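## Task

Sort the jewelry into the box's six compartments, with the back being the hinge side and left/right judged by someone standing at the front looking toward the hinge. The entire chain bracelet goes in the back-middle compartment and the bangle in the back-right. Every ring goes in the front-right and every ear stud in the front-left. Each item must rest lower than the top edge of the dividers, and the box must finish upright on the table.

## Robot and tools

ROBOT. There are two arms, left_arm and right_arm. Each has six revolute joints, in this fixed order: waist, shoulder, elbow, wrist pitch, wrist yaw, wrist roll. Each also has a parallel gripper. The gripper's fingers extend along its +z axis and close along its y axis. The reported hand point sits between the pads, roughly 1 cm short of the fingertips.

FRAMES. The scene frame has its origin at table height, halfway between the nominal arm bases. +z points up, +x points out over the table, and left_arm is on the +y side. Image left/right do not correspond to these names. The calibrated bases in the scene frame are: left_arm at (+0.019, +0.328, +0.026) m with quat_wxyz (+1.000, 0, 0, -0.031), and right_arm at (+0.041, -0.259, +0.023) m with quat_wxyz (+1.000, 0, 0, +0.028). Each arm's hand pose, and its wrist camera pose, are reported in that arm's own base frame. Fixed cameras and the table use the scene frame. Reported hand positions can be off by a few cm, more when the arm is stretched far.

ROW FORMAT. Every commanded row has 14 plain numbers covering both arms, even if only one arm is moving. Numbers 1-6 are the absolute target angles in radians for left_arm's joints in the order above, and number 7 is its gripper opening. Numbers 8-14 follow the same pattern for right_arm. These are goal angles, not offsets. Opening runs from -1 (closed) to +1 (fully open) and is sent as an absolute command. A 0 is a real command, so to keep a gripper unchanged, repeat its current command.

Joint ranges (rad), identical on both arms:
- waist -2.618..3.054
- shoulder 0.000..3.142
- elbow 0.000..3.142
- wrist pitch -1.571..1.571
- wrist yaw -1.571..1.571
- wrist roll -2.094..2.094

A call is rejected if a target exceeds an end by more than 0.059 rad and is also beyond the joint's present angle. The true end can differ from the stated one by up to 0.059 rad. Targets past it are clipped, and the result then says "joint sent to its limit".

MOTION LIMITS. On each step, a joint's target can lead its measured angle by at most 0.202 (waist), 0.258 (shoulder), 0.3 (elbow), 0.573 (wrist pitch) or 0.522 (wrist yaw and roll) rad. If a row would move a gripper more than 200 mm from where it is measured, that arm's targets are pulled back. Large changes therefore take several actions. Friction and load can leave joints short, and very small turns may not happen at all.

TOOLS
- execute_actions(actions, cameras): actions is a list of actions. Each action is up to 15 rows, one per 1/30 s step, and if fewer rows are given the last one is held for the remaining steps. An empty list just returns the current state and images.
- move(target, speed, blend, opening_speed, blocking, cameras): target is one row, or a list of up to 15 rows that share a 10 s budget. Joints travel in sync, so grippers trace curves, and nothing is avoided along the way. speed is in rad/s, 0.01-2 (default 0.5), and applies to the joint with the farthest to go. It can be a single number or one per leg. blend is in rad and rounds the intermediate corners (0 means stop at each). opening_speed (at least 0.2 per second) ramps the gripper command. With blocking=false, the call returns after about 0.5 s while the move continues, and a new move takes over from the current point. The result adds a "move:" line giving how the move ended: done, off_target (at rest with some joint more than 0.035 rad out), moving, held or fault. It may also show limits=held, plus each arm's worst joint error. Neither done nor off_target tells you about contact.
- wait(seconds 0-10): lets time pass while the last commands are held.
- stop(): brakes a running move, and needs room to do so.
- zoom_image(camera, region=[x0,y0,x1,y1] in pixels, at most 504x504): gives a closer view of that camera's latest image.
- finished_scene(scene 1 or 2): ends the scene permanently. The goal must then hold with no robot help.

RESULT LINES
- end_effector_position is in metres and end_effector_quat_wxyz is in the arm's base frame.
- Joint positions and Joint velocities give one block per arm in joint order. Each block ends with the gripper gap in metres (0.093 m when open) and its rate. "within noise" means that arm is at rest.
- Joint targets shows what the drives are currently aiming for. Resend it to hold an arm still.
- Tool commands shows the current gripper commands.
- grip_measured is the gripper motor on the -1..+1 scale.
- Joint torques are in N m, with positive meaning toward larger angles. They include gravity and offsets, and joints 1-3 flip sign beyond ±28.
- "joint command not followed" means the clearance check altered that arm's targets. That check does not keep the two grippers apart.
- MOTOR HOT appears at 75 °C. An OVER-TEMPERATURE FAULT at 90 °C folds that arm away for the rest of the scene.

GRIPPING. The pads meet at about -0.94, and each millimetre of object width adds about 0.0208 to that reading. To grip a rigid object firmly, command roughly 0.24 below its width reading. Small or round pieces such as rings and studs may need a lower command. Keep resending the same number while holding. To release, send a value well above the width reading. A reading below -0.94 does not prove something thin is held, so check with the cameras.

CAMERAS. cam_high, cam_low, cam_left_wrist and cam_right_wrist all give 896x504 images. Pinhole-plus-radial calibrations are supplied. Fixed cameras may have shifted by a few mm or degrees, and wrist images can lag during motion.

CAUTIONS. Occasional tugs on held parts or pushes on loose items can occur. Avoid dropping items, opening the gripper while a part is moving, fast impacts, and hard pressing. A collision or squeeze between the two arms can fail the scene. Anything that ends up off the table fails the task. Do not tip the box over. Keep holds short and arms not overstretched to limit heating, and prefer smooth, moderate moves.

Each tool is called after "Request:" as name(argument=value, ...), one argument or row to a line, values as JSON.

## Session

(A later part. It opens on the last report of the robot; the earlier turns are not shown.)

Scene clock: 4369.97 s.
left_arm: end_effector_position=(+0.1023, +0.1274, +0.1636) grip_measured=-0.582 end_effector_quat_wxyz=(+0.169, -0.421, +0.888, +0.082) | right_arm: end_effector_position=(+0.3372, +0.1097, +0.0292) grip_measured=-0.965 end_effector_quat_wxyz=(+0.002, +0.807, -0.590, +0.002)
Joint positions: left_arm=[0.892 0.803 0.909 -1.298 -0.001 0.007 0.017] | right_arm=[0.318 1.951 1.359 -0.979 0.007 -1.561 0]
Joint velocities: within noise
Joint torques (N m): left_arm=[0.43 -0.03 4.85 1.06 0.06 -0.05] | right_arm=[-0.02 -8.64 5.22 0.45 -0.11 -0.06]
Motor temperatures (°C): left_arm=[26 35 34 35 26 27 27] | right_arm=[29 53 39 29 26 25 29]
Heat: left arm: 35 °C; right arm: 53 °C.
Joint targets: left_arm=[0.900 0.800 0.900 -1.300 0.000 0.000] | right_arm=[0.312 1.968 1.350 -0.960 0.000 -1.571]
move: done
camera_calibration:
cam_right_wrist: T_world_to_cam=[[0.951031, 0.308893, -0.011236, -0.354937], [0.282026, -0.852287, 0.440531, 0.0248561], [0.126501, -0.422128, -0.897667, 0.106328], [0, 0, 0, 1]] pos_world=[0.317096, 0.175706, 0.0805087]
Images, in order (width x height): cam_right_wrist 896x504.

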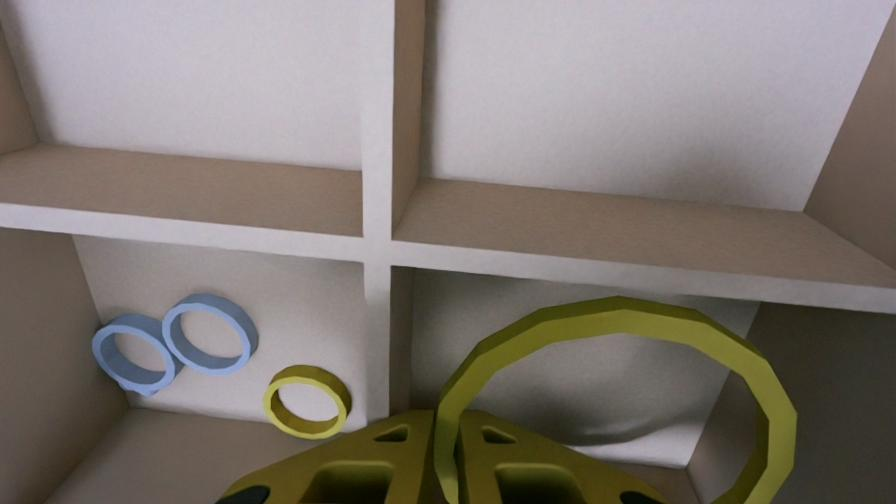

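Request:
move(
  target=[
    [0.9,0.8,0.9,-1.3,0,0,-0.58,0.3065,1.968,1.350,-0.960,0,-1.571,-1],
    [0.9,0.8,0.9,-1.3,0,0,-0.58,0.3065,1.976,1.339,-0.944,0,-1.571,-1],
  ],
  speed=0.1,
  cameras=["cam_right_wrist"],
)

Scene clock: 4377.77 s.
left_arm: end_effector_position=(+0.1023, +0.1274, +0.1636) grip_measured=-0.582 end_effector_quat_wxyz=(+0.169, -0.421, +0.888, +0.082) | right_arm: end_effector_position=(+0.3398, +0.1086, +0.0256) grip_measured=-0.965 end_effector_quat_wxyz=(-0.001, +0.805, -0.593, +0.005)
Joint positions: left_arm=[0.892 0.803 0.909 -1.298 -0.001 0.007 0.017] | right_arm=[0.312 1.956 1.351 -0.957 0.007 -1.561 0]
Joint velocities: within noise
Joint torques (N m): left_arm=[0.43 -0.05 4.83 1.06 0.06 -0.06] | right_arm=[-0.02 -8.39 5.03 0.44 -0.11 -0.06]
Motor temperatures (°C): left_arm=[26 35 34 35 26 27 27] | right_arm=[29 52 40 29 26 25 29]
Heat: left arm: 35 °C; right arm: 52 °C.
Joint targets: left_arm=[0.900 0.800 0.900 -1.300 0.000 0.000] | right_arm=[0.307 1.976 1.339 -0.944 0.000 -1.571]
move: done
camera_calibration:
cam_right_wrist: T_world_to_cam=[[0.952724, 0.303828, -0.00246238, -0.357382], [0.273792, -0.854969, 0.440529, 0.0278329], [0.13174, -0.420376, -0.897735, 0.100282], [0, 0, 0, 1]] pos_world=[0.319655, 0.174535, 0.076885]
Images, in order (width x height): cam_right_wrist 896x504.

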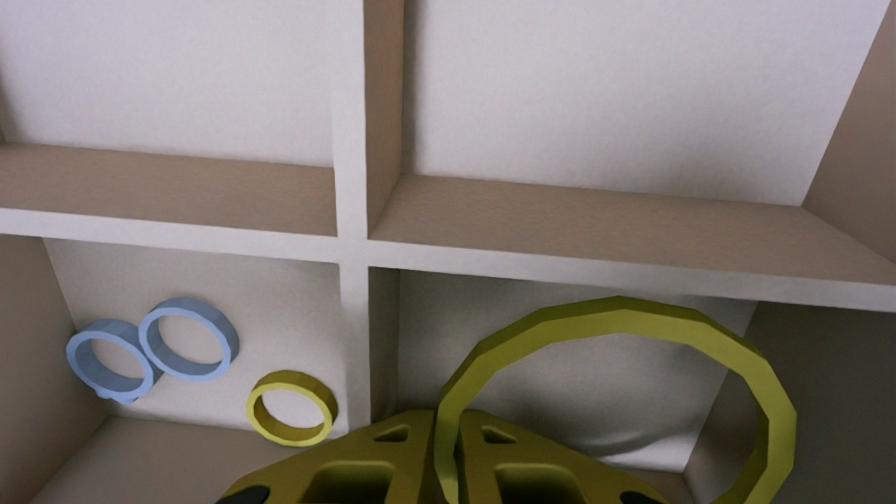

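Request:
move(
  target=[0.9,0.8,0.9,-1.3,0,0,-0.58,0.3065,1.982,1.322,-0.930,0,-1.571,-1],
  speed=0.1,
  cameras=["cam_right_wrist"],
)

Scene clock: 4385.43 s.
left_arm: end_effector_position=(+0.1023, +0.1274, +0.1636) grip_measured=-0.582 end_effector_quat_wxyz=(+0.169, -0.421, +0.888, +0.082) | right_arm: end_effector_position=(+0.3412, +0.1090, +0.0234) grip_measured=-0.965 end_effector_quat_wxyz=(-0.005, +0.805, -0.593, +0.008)
Joint positions: left_arm=[0.892 0.803 0.909 -1.298 -0.001 0.007 0.017] | right_arm=[0.312 1.956 1.341 -0.938 0.007 -1.561 0]
Joint velocities: within noise
Joint torques (N m): left_arm=[0.44 -0.05 4.83 1.06 0.06 -0.05] | right_arm=[-0.02 -7.83 4.26 0.41 -0.11 -0.06]
Motor temperatures (°C): left_arm=[26 35 34 35 26 27 27] | right_arm=[29 51 39 29 26 25 29]
Heat: left arm: 35 °C; right arm: 51 °C.
Joint targets: left_arm=[0.900 0.800 0.900 -1.300 0.000 0.000] | right_arm=[0.307 1.982 1.322 -0.930 0.000 -1.571]
move: done
camera_calibration:
cam_right_wrist: T_world_to_cam=[[0.952703, 0.303821, 0.00707438, -0.359044], [0.269794, -0.85626, 0.440487, 0.0303169], [0.139887, -0.417745, -0.897731, 0.0952333], [0, 0, 0, 1]] pos_world=[0.320561, 0.174827, 0.0746797]
Images, in order (width x height): cam_right_wrist 896x504.

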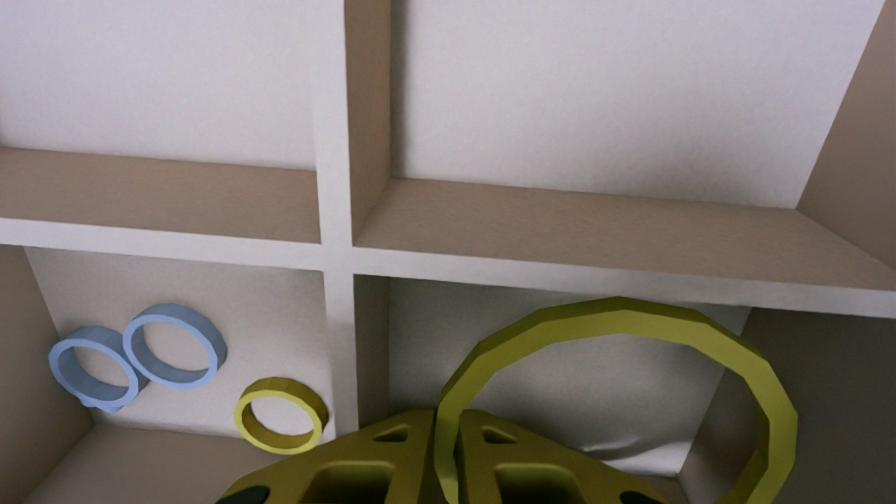

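Request:
move(
  target=[0.9,0.8,0.9,-1.3,0,0,-0.58,0.3065,1.975,1.33,-0.935,0,-1.571,-0.7],
  speed=0.1,
  opening_speed=0.4,
  cameras=["cam_right_wrist"],
)

Scene clock: 4393.70 s.
left_arm: end_effector_position=(+0.1023, +0.1274, +0.1636) grip_measured=-0.582 end_effector_quat_wxyz=(+0.169, -0.421, +0.888, +0.082) | right_arm: end_effector_position=(+0.3433, +0.1097, +0.0234) grip_measured=-0.703 end_effector_quat_wxyz=(-0.009, +0.805, -0.593, +0.010)
Joint positions: left_arm=[0.892 0.803 0.909 -1.298 -0.001 0.007 0.017] | right_arm=[0.312 1.956 1.341 -0.929 0.007 -1.561 0.011]
Joint velocities: within noise
Joint torques (N m): left_arm=[0.43 -0.05 4.83 1.06 0.06 -0.05] | right_arm=[-0.01 -8.51 5.05 0.29 -0.11 -0.06]
Motor temperatures (°C): left_arm=[26 35 34 35 26 27 27] | right_arm=[29 50 39 29 26 25 29]
Heat: left arm: 35 °C; right arm: 50 °C.
Joint targets: left_arm=[0.900 0.800 0.900 -1.300 0.000 0.000] | right_arm=[0.307 1.975 1.330 -0.935 0.000 -1.571]
move: done
camera_calibration:
cam_right_wrist: T_world_to_cam=[[0.952601, 0.303788, 0.0162291, -0.361438], [0.265957, -0.8575, 0.44041, 0.0317649], [0.147708, -0.415219, -0.89765, 0.0923027], [0, 0, 0, 1]] pos_world=[0.322225, 0.175365, 0.0747317]
Images, in order (width x height): cam_right_wrist 896x504.

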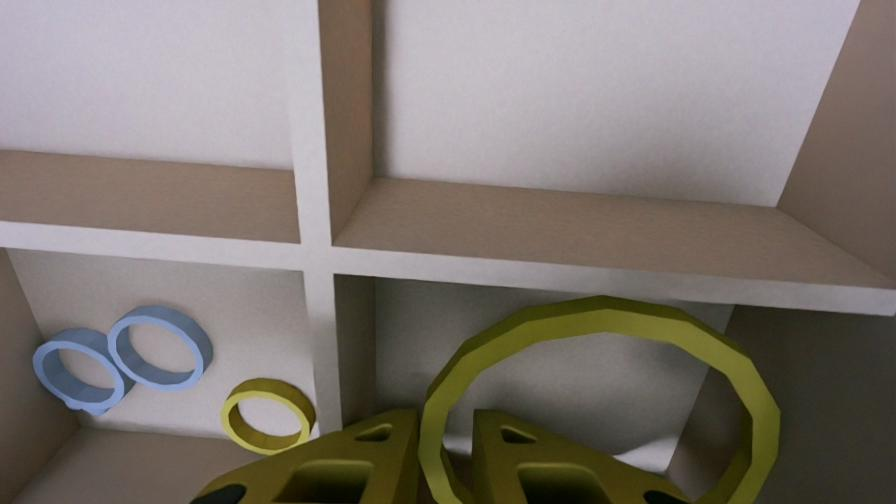

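Request:
move(
  target=[0.9,0.8,0.9,-1.3,0,0,-0.58,0.309,1.90,1.42,-1.06,0,-1.571,-0.7],
  speed=0.15,
  cameras=["cam_right_wrist"],
)

Scene clock: 4401.20 s.
left_arm: end_effector_position=(+0.1023, +0.1274, +0.1636) grip_measured=-0.582 end_effector_quat_wxyz=(+0.169, -0.421, +0.888, +0.082) | right_arm: end_effector_position=(+0.3389, +0.1083, +0.0483) grip_measured=-0.702 end_effector_quat_wxyz=(-0.001, +0.805, -0.593, +0.005)
Joint positions: left_arm=[0.892 0.803 0.909 -1.298 -0.001 0.007 0.017] | right_arm=[0.312 1.926 1.403 -1.04 0.007 -1.561 0.011]
Joint velocities: within noise
Joint torques (N m): left_arm=[0.43 -0.05 4.83 1.06 0.06 -0.05] | right_arm=[0.2 -12.6 7.84 0.08 -0.11 -0.06]
Motor temperatures (°C): left_arm=[26 35 34 35 26 27 27] | right_arm=[29 50 39 29 26 25 29]
Heat: left arm: 35 °C; right arm: 50 °C.
Joint targets: left_arm=[0.900 0.800 0.900 -1.300 0.000 0.000] | right_arm=[0.309 1.900 1.420 -1.060 0.000 -1.571]
move: done
camera_calibration:
cam_right_wrist: T_world_to_cam=[[0.952723, 0.303827, -0.00284385, -0.356353], [0.273952, -0.854918, 0.440529, 0.0177702], [0.131414, -0.420482, -0.897734, 0.12078], [0, 0, 0, 1]] pos_world=[0.318765, 0.174248, 0.0995863]
Images, in order (width x height): cam_right_wrist 896x504.

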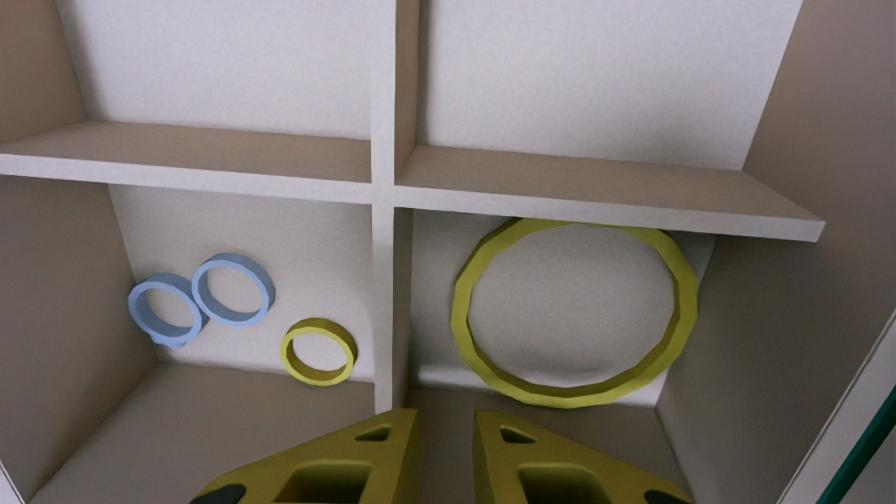

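Request:
move(
  target=[
    [0.9,0.8,0.9,-1.3,0,0,-0.58,0.309,1.75,1.42,-1.15,0,-1.571,-0.6],
    [0.9,0.8,0.9,-1.3,0,0,-0.58,0.1,1.43,1.607,-1.38,0,0,-0.6],
  ],
  speed=[0.3,0.7],
  blend=[0.1,0],
  cameras=["cam_right_wrist","cam_high"],
)

Scene clock: 4412.87 s.
left_arm: end_effector_position=(+0.1023, +0.1274, +0.1636) grip_measured=-0.582 end_effector_quat_wxyz=(+0.169, -0.421, +0.888, +0.082) | right_arm: end_effector_position=(+0.3035, +0.0311, +0.2425) grip_measured=-0.602 end_effector_quat_wxyz=(+0.177, -0.058, +0.983, +0.005)
Joint positions: left_arm=[0.892 0.803 0.909 -1.298 -0.001 0.007 0.017] | right_arm=[0.106 1.445 1.588 -1.359 0.006 -0.013 0.016]
Joint velocities: within noise
Joint torques (N m): left_arm=[0.43 -0.05 4.83 1.07 0.06 -0.06] | right_arm=[-0.01 -7.31 8.57 0.89 -0.04 0.16]
Motor temperatures (°C): left_arm=[26 35 34 35 26 27 27] | right_arm=[29 53 40 29 26 25 29]
Heat: left arm: 35 °C; right arm: 53 °C.
Joint targets: left_arm=[0.900 0.800 0.900 -1.300 0.000 0.000] | right_arm=[0.100 1.430 1.607 -1.380 0.000 0.000]
move: done; blend cut to 0.075 rad at target 1
camera_calibration:
cam_right_wrist: T_world_to_cam=[[0.125066, -0.992144, 0.0028814, -0.00846642], [-0.987719, -0.124233, 0.0947456, 0.319957], [-0.0936434, -0.0146955, -0.995497, 0.34669], [0, 0, 0, 1]] pos_world=[0.349552, 0.0364442, 0.314839]
Images, in order (width x height): cam_high 896x504, cam_right_wrist 896x504.

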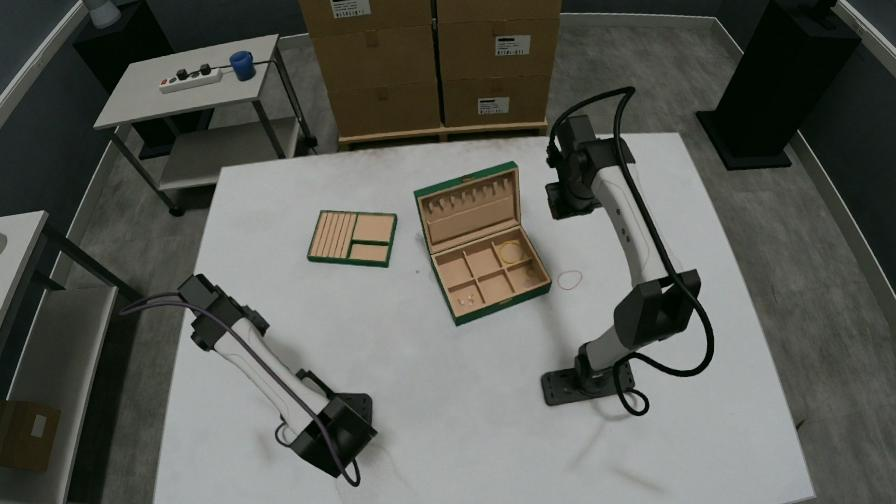

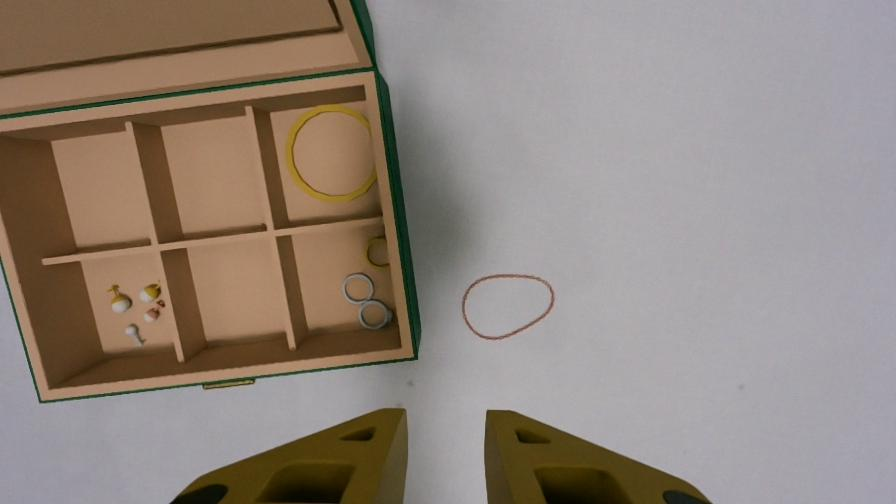

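Request:
move(
  target=[0.9,0.8,0.9,-1.3,0,0,-0.58,-0.049,1.748,1.058,-0.82,0,1.55,-0.6],
  speed=0.6,
  cameras=["cam_right_wrist"],
)

Scene clock: 4433.93 s.
left_arm: end_effector_position=(+0.1023, +0.1274, +0.1636) grip_measured=-0.582 end_effector_quat_wxyz=(+0.169, -0.421, +0.888, +0.082) | right_arm: end_effector_position=(+0.3076, -0.0143, +0.0270) grip_measured=-0.602 end_effector_quat_wxyz=(+0.025, +0.710, +0.703, +0.019)
Joint positions: left_arm=[0.892 0.803 0.909 -1.298 -0.001 0.007 0.017] | right_arm=[-0.043 1.735 1.066 -0.838 0.006 1.537 0.016]
Joint velocities: within noise
Joint torques (N m): left_arm=[0.44 -0.05 4.85 1.06 0.06 -0.06] | right_arm=[-0.02 -6.84 5.27 0.59 0.03 0.16]
Motor temperatures (°C): left_arm=[26 34 34 35 26 27 27] | right_arm=[29 50 42 29 26 25 28]
Heat: left arm: 35 °C; right arm: 50 °C.
Joint targets: left_arm=[0.900 0.800 0.900 -1.300 0.000 0.000] | right_arm=[-0.049 1.748 1.058 -0.820 0.000 1.550]
move: done
camera_calibration:
cam_right_wrist: T_world_to_cam=[[-0.99732, 0.00295334, -0.073107, 0.308072], [-0.0285263, 0.904419, 0.42569, 0.0494995], [0.0673766, 0.426635, -0.901911, 0.0862078], [0, 0, 0, 1]] pos_world=[0.302849, -0.0824573, 0.0792025]
Images, in order (width x height): cam_right_wrist 896x504.

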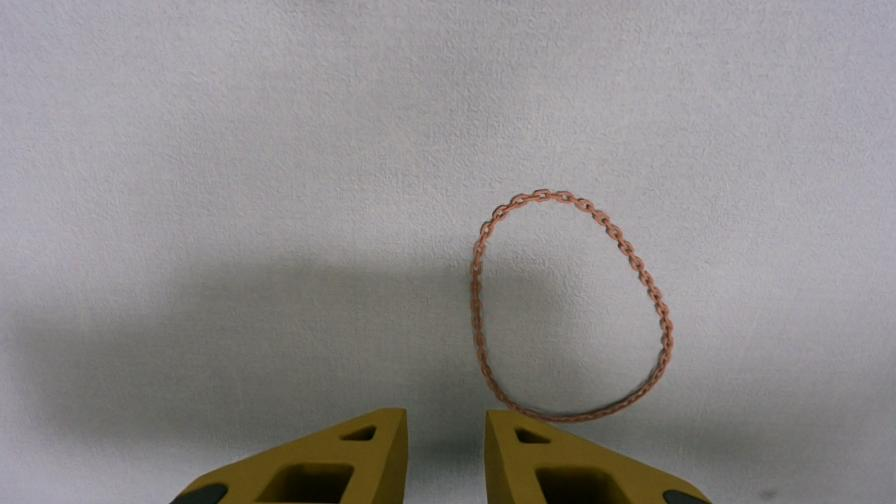

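Request:
move(
  target=[0.9,0.8,0.9,-1.3,0,0,-0.58,-0.057,1.794,0.988,-0.715,0,1.55,-0.6],
  speed=0.2,
  cameras=["cam_right_wrist"],
)

Scene clock: 4451.07 s.
left_arm: end_effector_position=(+0.1023, +0.1274, +0.1636) grip_measured=-0.582 end_effector_quat_wxyz=(+0.169, -0.421, +0.888, +0.082) | right_arm: end_effector_position=(+0.3032, -0.0163, -0.0008) grip_measured=-0.602 end_effector_quat_wxyz=(+0.022, +0.713, +0.700, +0.016)
Joint positions: left_arm=[0.892 0.803 0.909 -1.298 -0.001 0.007 0.017] | right_arm=[-0.05 1.78 0.996 -0.734 0.006 1.538 0.016]
Joint velocities: within noise
Joint torques (N m): left_arm=[0.43 -0.05 4.85 1.06 0.06 -0.06] | right_arm=[-0.06 -6.83 4.88 0.57 0.03 0.17]
Motor temperatures (°C): left_arm=[26 34 34 35 26 27 27] | right_arm=[29 49 41 29 26 25 28]
Heat: left arm: 35 °C; right arm: 49 °C.
Joint targets: left_arm=[0.900 0.800 0.900 -1.300 0.000 0.000] | right_arm=[-0.057 1.794 0.988 -0.715 0.000 1.550]
move: done
camera_calibration:
cam_right_wrist: T_world_to_cam=[[-0.997939, 0.0109787, -0.063226, 0.301963], [-0.0170642, 0.904386, 0.426375, 0.0595666], [0.0618617, 0.426575, -0.902334, 0.063931], [0, 0, 0, 1]] pos_world=[0.298403, -0.0844577, 0.0513814]
Images, in order (width x height): cam_right_wrist 896x504.

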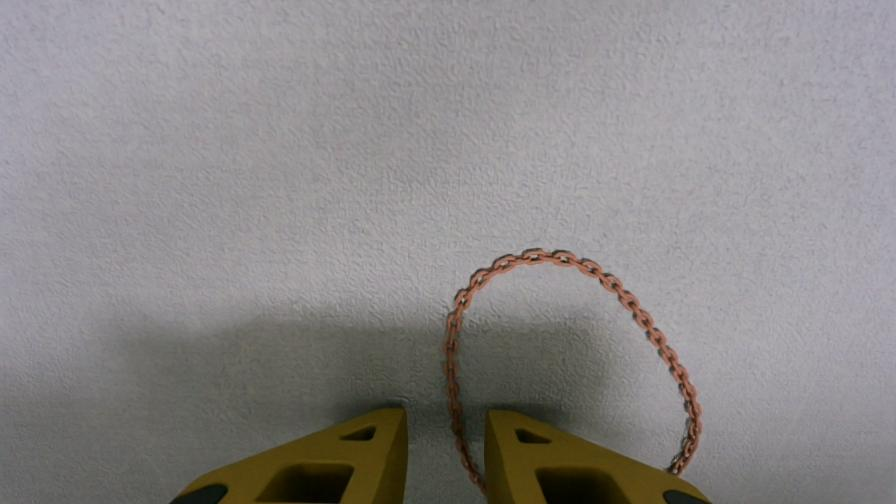

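Request:
move(
  target=[
    [0.9,0.8,0.9,-1.3,0,0,-0.58,-0.057,1.800,0.980,-0.706,0,1.55,-0.6],
    [0.9,0.8,0.9,-1.3,0,0,-0.58,-0.057,1.800,0.980,-0.706,0,1.55,-1],
  ],
  speed=0.1,
  opening_speed=0.5,
  cameras=["cam_right_wrist"],
)

Scene clock: 4460.23 s.
left_arm: end_effector_position=(+0.1023, +0.1274, +0.1636) grip_measured=-0.582 end_effector_quat_wxyz=(+0.169, -0.421, +0.888, +0.082) | right_arm: end_effector_position=(+0.3044, -0.0164, -0.0026) grip_measured=-0.970 end_effector_quat_wxyz=(+0.024, +0.713, +0.700, +0.018)
Joint positions: left_arm=[0.892 0.803 0.909 -1.298 -0.001 0.007 0.017] | right_arm=[-0.05 1.782 0.99 -0.718 0.006 1.538 0]
Joint velocities: within noise
Joint torques (N m): left_arm=[0.44 -0.06 4.83 1.06 0.06 -0.06] | right_arm=[-0.06 -6.46 4.67 0.53 0.03 0.17]
Motor temperatures (°C): left_arm=[26 34 34 35 26 27 27] | right_arm=[29 49 40 29 26 25 28]
Heat: left arm: 35 °C; right arm: 49 °C.
Joint targets: left_arm=[0.900 0.800 0.900 -1.300 0.000 0.000] | right_arm=[-0.057 1.800 0.980 -0.706 0.000 1.550]
move: done
camera_calibration:
cam_right_wrist: T_world_to_cam=[[-0.997455, 0.0109543, -0.0704522, 0.30292], [-0.020149, 0.904541, 0.42591, 0.0613664], [0.0683925, 0.426246, -0.902018, 0.060234], [0, 0, 0, 1]] pos_world=[0.299266, -0.0845012, 0.049537]
Images, in order (width x height): cam_right_wrist 896x504.

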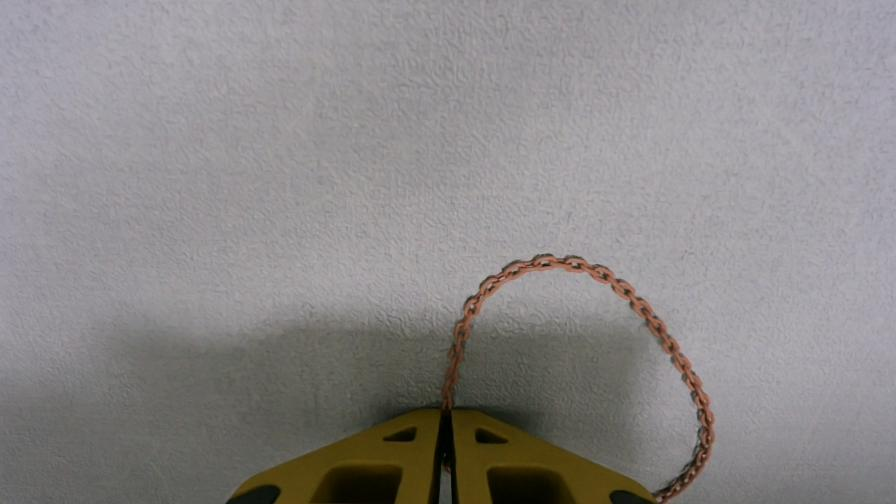

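Request:
move(
  target=[
    [0.9,0.8,0.9,-1.3,0,0,-0.58,-0.055,1.748,1.058,-0.83,0,1.55,-1],
    [0.9,0.8,0.9,-1.3,0,0,-0.58,-0.05,1.42,1.42,-1.3,0,1.55,-1],
    [0.9,0.8,0.9,-1.3,0,0,-0.58,0.5,1.42,1.42,-1.3,0,1.55,-1],
    [0.9,0.8,0.9,-1.3,0,0,-0.58,0.505,1.9105,1.978,-1.438,0,1.55,-1],
  ],
  speed=[0.2,0.4,0.5,0.4],
  blend=[0.05,0.1,0.1,0],
)

Scene clock: 4483.43 s.
left_arm: end_effector_position=(+0.1023, +0.1274, +0.1636) grip_measured=-0.582 end_effector_quat_wxyz=(+0.169, -0.421, +0.888, +0.082) | right_arm: end_effector_position=(+0.3487, +0.1894, +0.2018) grip_measured=-0.970 end_effector_quat_wxyz=(+0.058, +0.494, +0.863, +0.090)
Joint positions: left_arm=[0.892 0.803 0.909 -1.298 -0.001 0.007 0.017] | right_arm=[0.5 1.896 1.957 -1.417 0.005 1.539 0]
Joint velocities: within noise
Joint torques (N m): left_arm=[0.43 -0.05 4.83 1.06 0.06 -0.05] | right_arm=[0.95 -8.9 8.64 0.53 0.04 0.16]
Motor temperatures (°C): left_arm=[26 34 34 35 26 27 27] | right_arm=[29 48 40 29 26 25 28]
Heat: left arm: 35 °C; right arm: 48 °C.
Joint targets: left_arm=[0.900 0.800 0.900 -1.300 0.000 0.000] | right_arm=[0.505 1.910 1.978 -1.438 0.000 1.550]
move: done
camera_calibration:
cam_left_wrist: T_world_to_cam=[[0.782119, -0.623128, -0.000346926, -0.000571152], [-0.623009, -0.78198, 0.0191637, 0.202269], [-0.0122127, -0.0147721, -0.999816, 0.247501], [0, 0, 0, 1]] pos_world=[0.129485, 0.16147, 0.243579]
cam_right_wrist: T_world_to_cam=[[-0.836291, -0.500867, -0.223044, 0.430784], [-0.546547, 0.729175, 0.411813, 0.0086527], [-0.043625, 0.4663, -0.883551, 0.18165], [0, 0, 0, 1]] pos_world=[0.372914, 0.124753, 0.253017]

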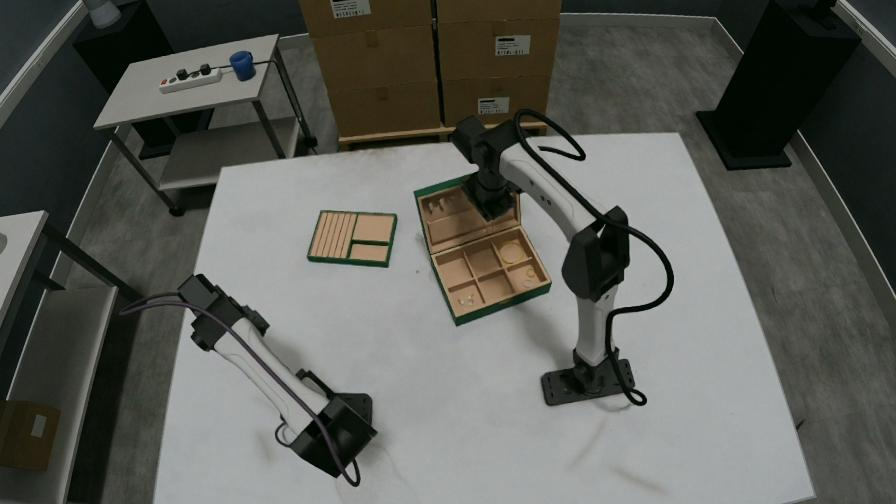

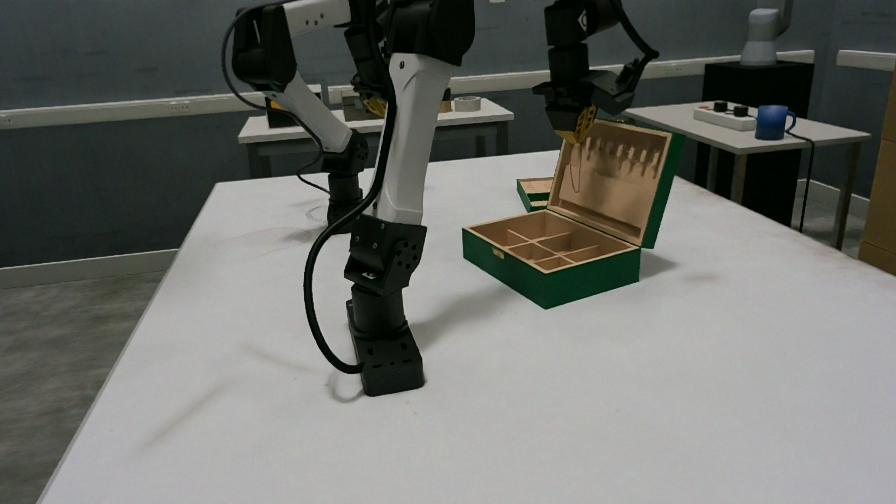

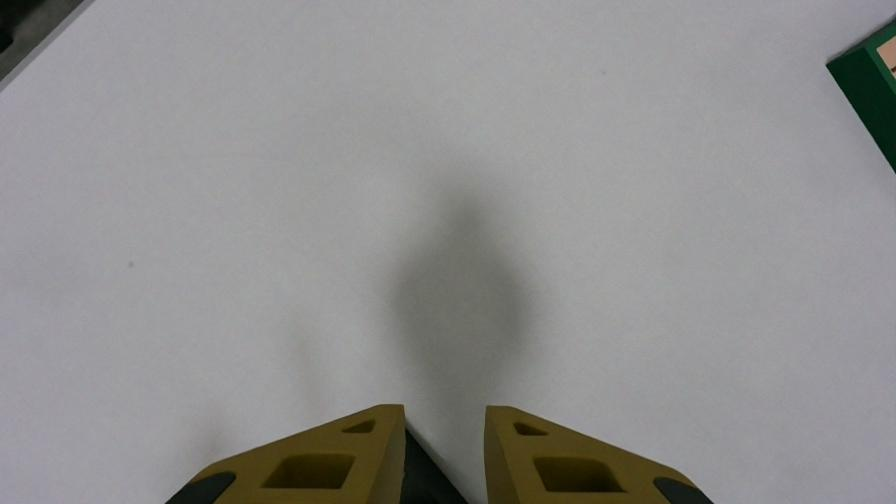

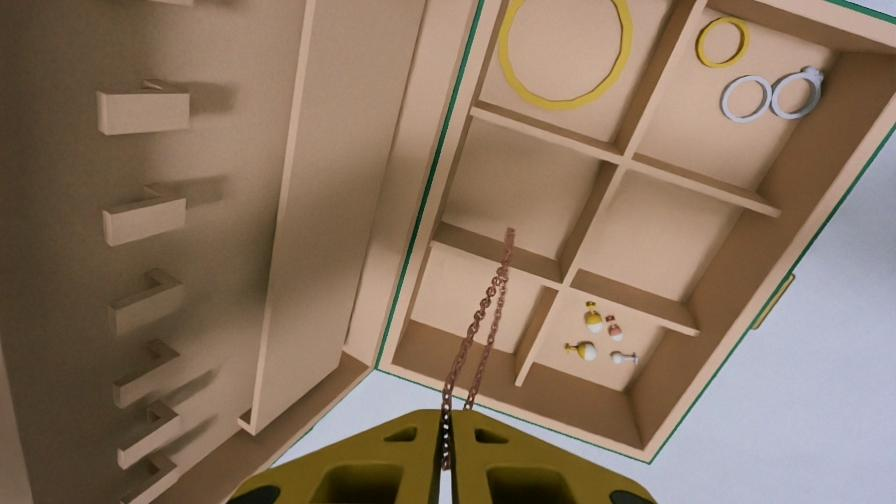

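Request:
move(
  target=[0.9,0.8,0.9,-1.3,0,0,-0.58,0.522,1.873,1.527,-1.02,0,1.55,-1],
  speed=0.25,
  cameras=["cam_right_wrist"],
)

Scene clock: 4495.83 s.
left_arm: end_effector_position=(+0.1023, +0.1274, +0.1636) grip_measured=-0.582 end_effector_quat_wxyz=(+0.169, -0.421, +0.888, +0.082) | right_arm: end_effector_position=(+0.3454, +0.1947, +0.0949) grip_measured=-0.970 end_effector_quat_wxyz=(+0.047, +0.488, +0.869, +0.073)
Joint positions: left_arm=[0.892 0.803 0.909 -1.298 -0.001 0.007 0.017] | right_arm=[0.515 1.896 1.536 -1.038 0.005 1.539 0]
Joint velocities: within noise
Joint torques (N m): left_arm=[0.43 -0.05 4.83 1.06 0.06 -0.06] | right_arm=[1.05 -12.57 5.89 0.86 0.05 0.16]
Motor temperatures (°C): left_arm=[26 34 34 35 26 27 27] | right_arm=[29 50 41 29 26 25 28]
Heat: left arm: 35 °C; right arm: 50 °C.
Joint targets: left_arm=[0.900 0.800 0.900 -1.300 0.000 0.000] | right_arm=[0.522 1.873 1.527 -1.020 0.000 1.550]
move: done
camera_calibration:
cam_right_wrist: T_world_to_cam=[[-0.835691, -0.51804, -0.182362, 0.406122], [-0.542891, 0.729031, 0.416874, 0.0453467], [-0.0830098, 0.44738, -0.890483, 0.102489], [0, 0, 0, 1]] pos_world=[0.372519, 0.131477, 0.146422]
Images, in order (width x height): cam_right_wrist 896x504.

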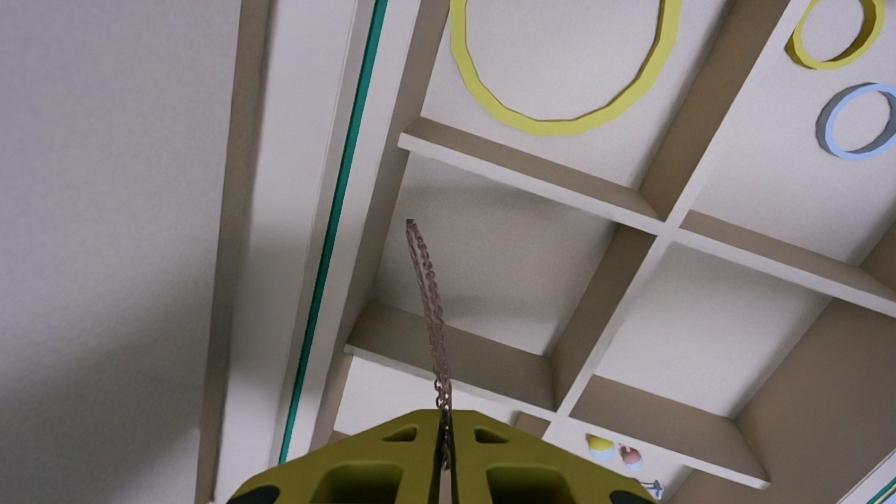

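Request:
move(
  target=[
    [0.9,0.8,0.9,-1.3,0,0,-0.58,0.538,1.87,1.54,-1.04,0,1.55,-1],
    [0.9,0.8,0.9,-1.3,0,0,-0.58,0.538,1.95,1.377,-0.845,0,1.55,-1],
  ],
  speed=0.2,
  cameras=["cam_right_wrist","cam_low"],
)

Scene clock: 4514.80 s.
left_arm: end_effector_position=(+0.1023, +0.1274, +0.1636) grip_measured=-0.582 end_effector_quat_wxyz=(+0.169, -0.421, +0.888, +0.082) | right_arm: end_effector_position=(+0.3382, +0.1992, +0.0441) grip_measured=-0.970 end_effector_quat_wxyz=(+0.042, +0.480, +0.874, +0.067)
Joint positions: left_arm=[0.892 0.803 0.909 -1.298 -0.001 0.007 0.017] | right_arm=[0.534 1.935 1.385 -0.863 0.005 1.539 0]
Joint velocities: within noise
Joint torques (N m): left_arm=[0.44 -0.05 4.83 1.06 0.06 -0.05] | right_arm=[0.8 -9.05 5.67 0.8 0.04 0.16]
Motor temperatures (°C): left_arm=[26 34 34 35 26 27 27] | right_arm=[29 56 40 29 26 25 28]
Heat: left arm: 35 °C; right arm: 56 °C.
Joint targets: left_arm=[0.900 0.800 0.900 -1.300 0.000 0.000] | right_arm=[0.538 1.950 1.377 -0.845 0.000 1.550]
move: done
camera_calibration:
cam_right_wrist: T_world_to_cam=[[-0.827899, -0.535211, -0.167726, 0.393278], [-0.551349, 0.721709, 0.41851, 0.063523], [-0.102942, 0.43896, -0.89259, 0.0632204], [0, 0, 0, 1]] pos_world=[0.367126, 0.13689, 0.0958077]
Images, in order (width x height): cam_low 896x504, cam_right_wrist 896x504.

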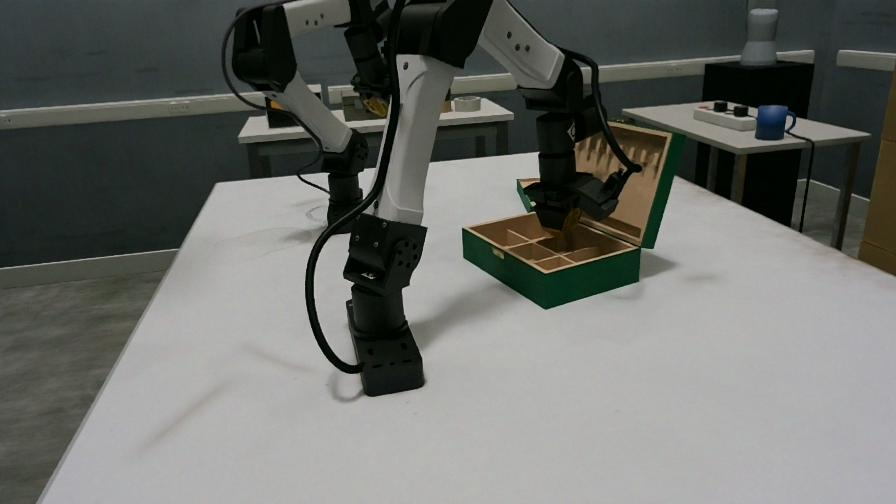

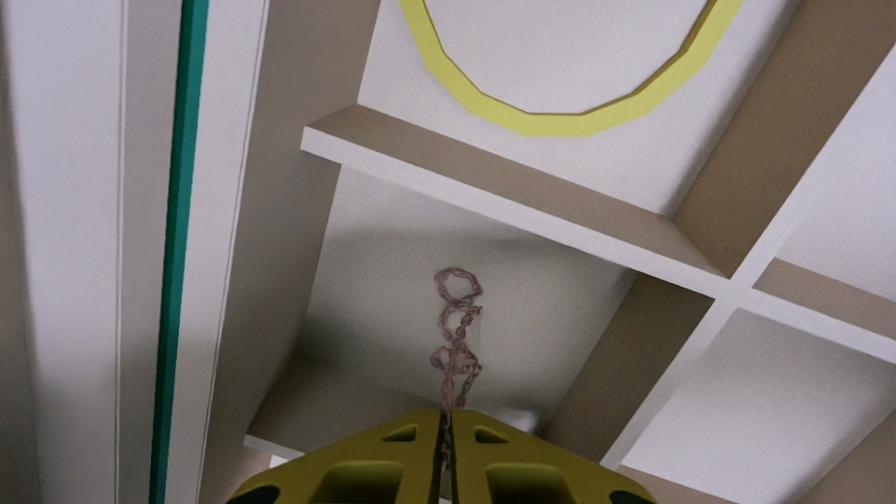

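Request:
move(
  target=[
    [0.9,0.8,0.9,-1.3,0,0,-0.58,0.524,1.980,1.345,-0.800,0,1.55,-1],
    [0.9,0.8,0.9,-1.3,0,0,-0.58,0.524,1.980,1.345,-0.800,0,1.55,-0.6],
  ],
  speed=0.15,
  opening_speed=0.4,
  cameras=["cam_right_wrist"],
)

Request:
move(
  target=[
    [0.9,0.8,0.9,-1.3,0,0,-0.58,0.526,1.87,1.53,-1.06,0,1.55,-0.6],
    [0.9,0.8,0.9,-1.3,0,0,-0.58,0.3,1.43,1.607,-1.38,0,0.3,-0.6],
  ],
  speed=[0.2,0.5],
  blend=[0.03,0],
  cameras=["cam_right_wrist"],
)

Scene clock: 4526.37 s.
left_arm: end_effector_position=(+0.1023, +0.1274, +0.1636) grip_measured=-0.582 end_effector_quat_wxyz=(+0.169, -0.421, +0.888, +0.082) | right_arm: end_effector_position=(+0.3380, +0.1970, +0.0266) grip_measured=-0.602 end_effector_quat_wxyz=(+0.039, +0.482, +0.873, +0.061)
Joint positions: left_arm=[0.892 0.803 0.909 -1.298 -0.001 0.007 0.017] | right_arm=[0.53 1.963 1.354 -0.817 0.005 1.539 0.016]
Joint velocities: within noise
Joint torques (N m): left_arm=[0.44 -0.05 4.83 1.07 0.06 -0.06] | right_arm=[-0.03 -9.01 5.45 0.77 0.04 0.16]
Motor temperatures (°C): left_arm=[26 34 34 35 26 27 27] | right_arm=[29 55 40 29 26 25 28]
Heat: left arm: 35 °C; right arm: 55 °C.
Joint targets: left_arm=[0.900 0.800 0.900 -1.300 0.000 0.000] | right_arm=[0.524 1.980 1.345 -0.800 0.000 1.550]
move: done
camera_calibration:
cam_right_wrist: T_world_to_cam=[[-0.832248, -0.532533, -0.154182, 0.389566], [-0.543071, 0.727135, 0.419938, 0.0684334], [-0.111519, 0.433225, -0.89436, 0.05259], [0, 0, 0, 1]] pos_world=[0.367245, 0.134913, 0.0783607]
Images, in order (width x height): cam_right_wrist 896x504.

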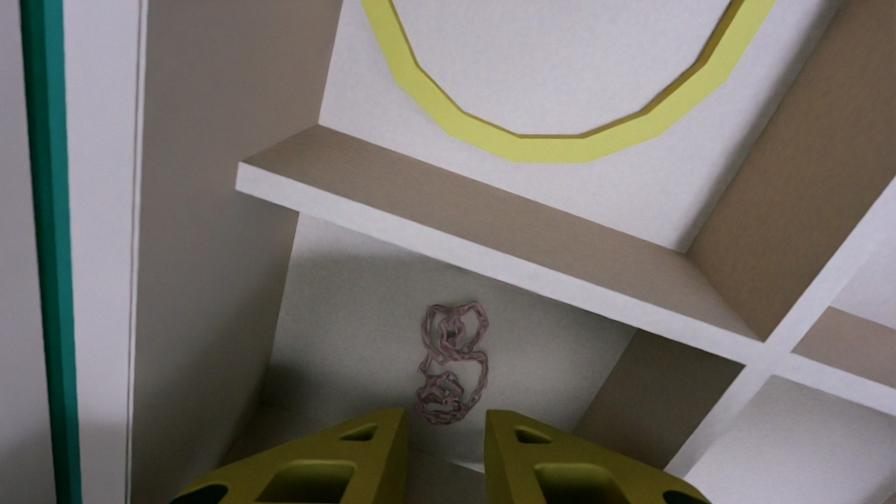

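Scene clock: 4530.93 s.
left_arm: end_effector_position=(+0.1023, +0.1274, +0.1636) grip_measured=-0.582 end_effector_quat_wxyz=(+0.169, -0.421, +0.888, +0.082) | right_arm: end_effector_position=(+0.2912, +0.0911, +0.2427) grip_measured=-0.602 end_effector_quat_wxyz=(+0.169, +0.004, +0.984, +0.052)
Joint positions: left_arm=[0.892 0.803 0.909 -1.298 -0.001 0.007 0.017] | right_arm=[0.306 1.444 1.588 -1.359 0.005 0.313 0.016]
Joint velocities: within noise
Joint torques (N m): left_arm=[0.44 -0.05 4.85 1.06 0.06 -0.05] | right_arm=[-0.02 -7.24 8.55 0.87 0 -0.07]
Motor temperatures (°C): left_arm=[26 34 34 35 26 27 27] | right_arm=[29 55 40 29 26 25 28]
Heat: left arm: 35 °C; right arm: 55 °C.
Joint targets: left_arm=[0.900 0.800 0.900 -1.300 0.000 0.000] | right_arm=[0.300 1.430 1.607 -1.380 0.000 0.300]
move: done
camera_calibration:
cam_right_wrist: T_world_to_cam=[[0.0195519, -0.993706, -0.110299, 0.110874], [-0.993843, -0.0313507, 0.106274, 0.305727], [-0.109063, 0.107542, -0.9882, 0.338249], [0, 0, 0, 1]] pos_world=[0.338567, 0.0833853, 0.313997]
Images, in order (width x height): cam_right_wrist 896x504.

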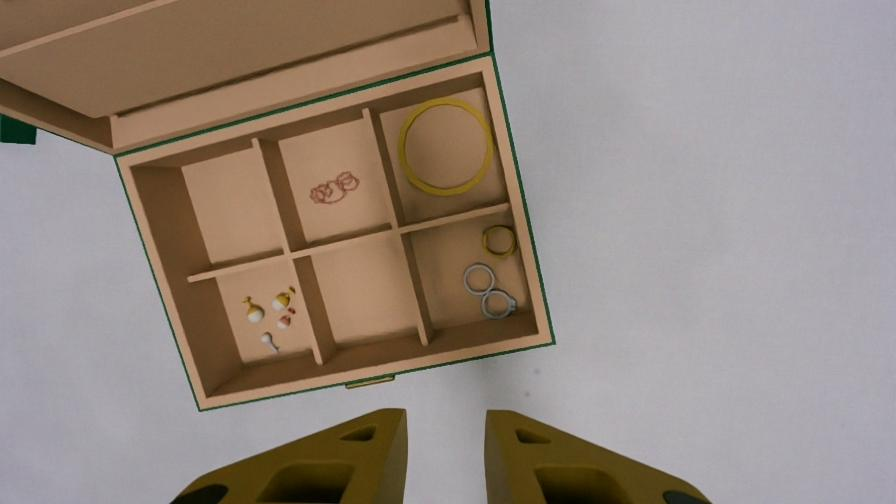

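Everything is in its assigned compartment: chain in back-middle, bangle in back-right, the three rings in front-right, and the four ear studs in front-left.

Request:
finished_scene(
  scene=2,
)

The scene is finished: the task was done.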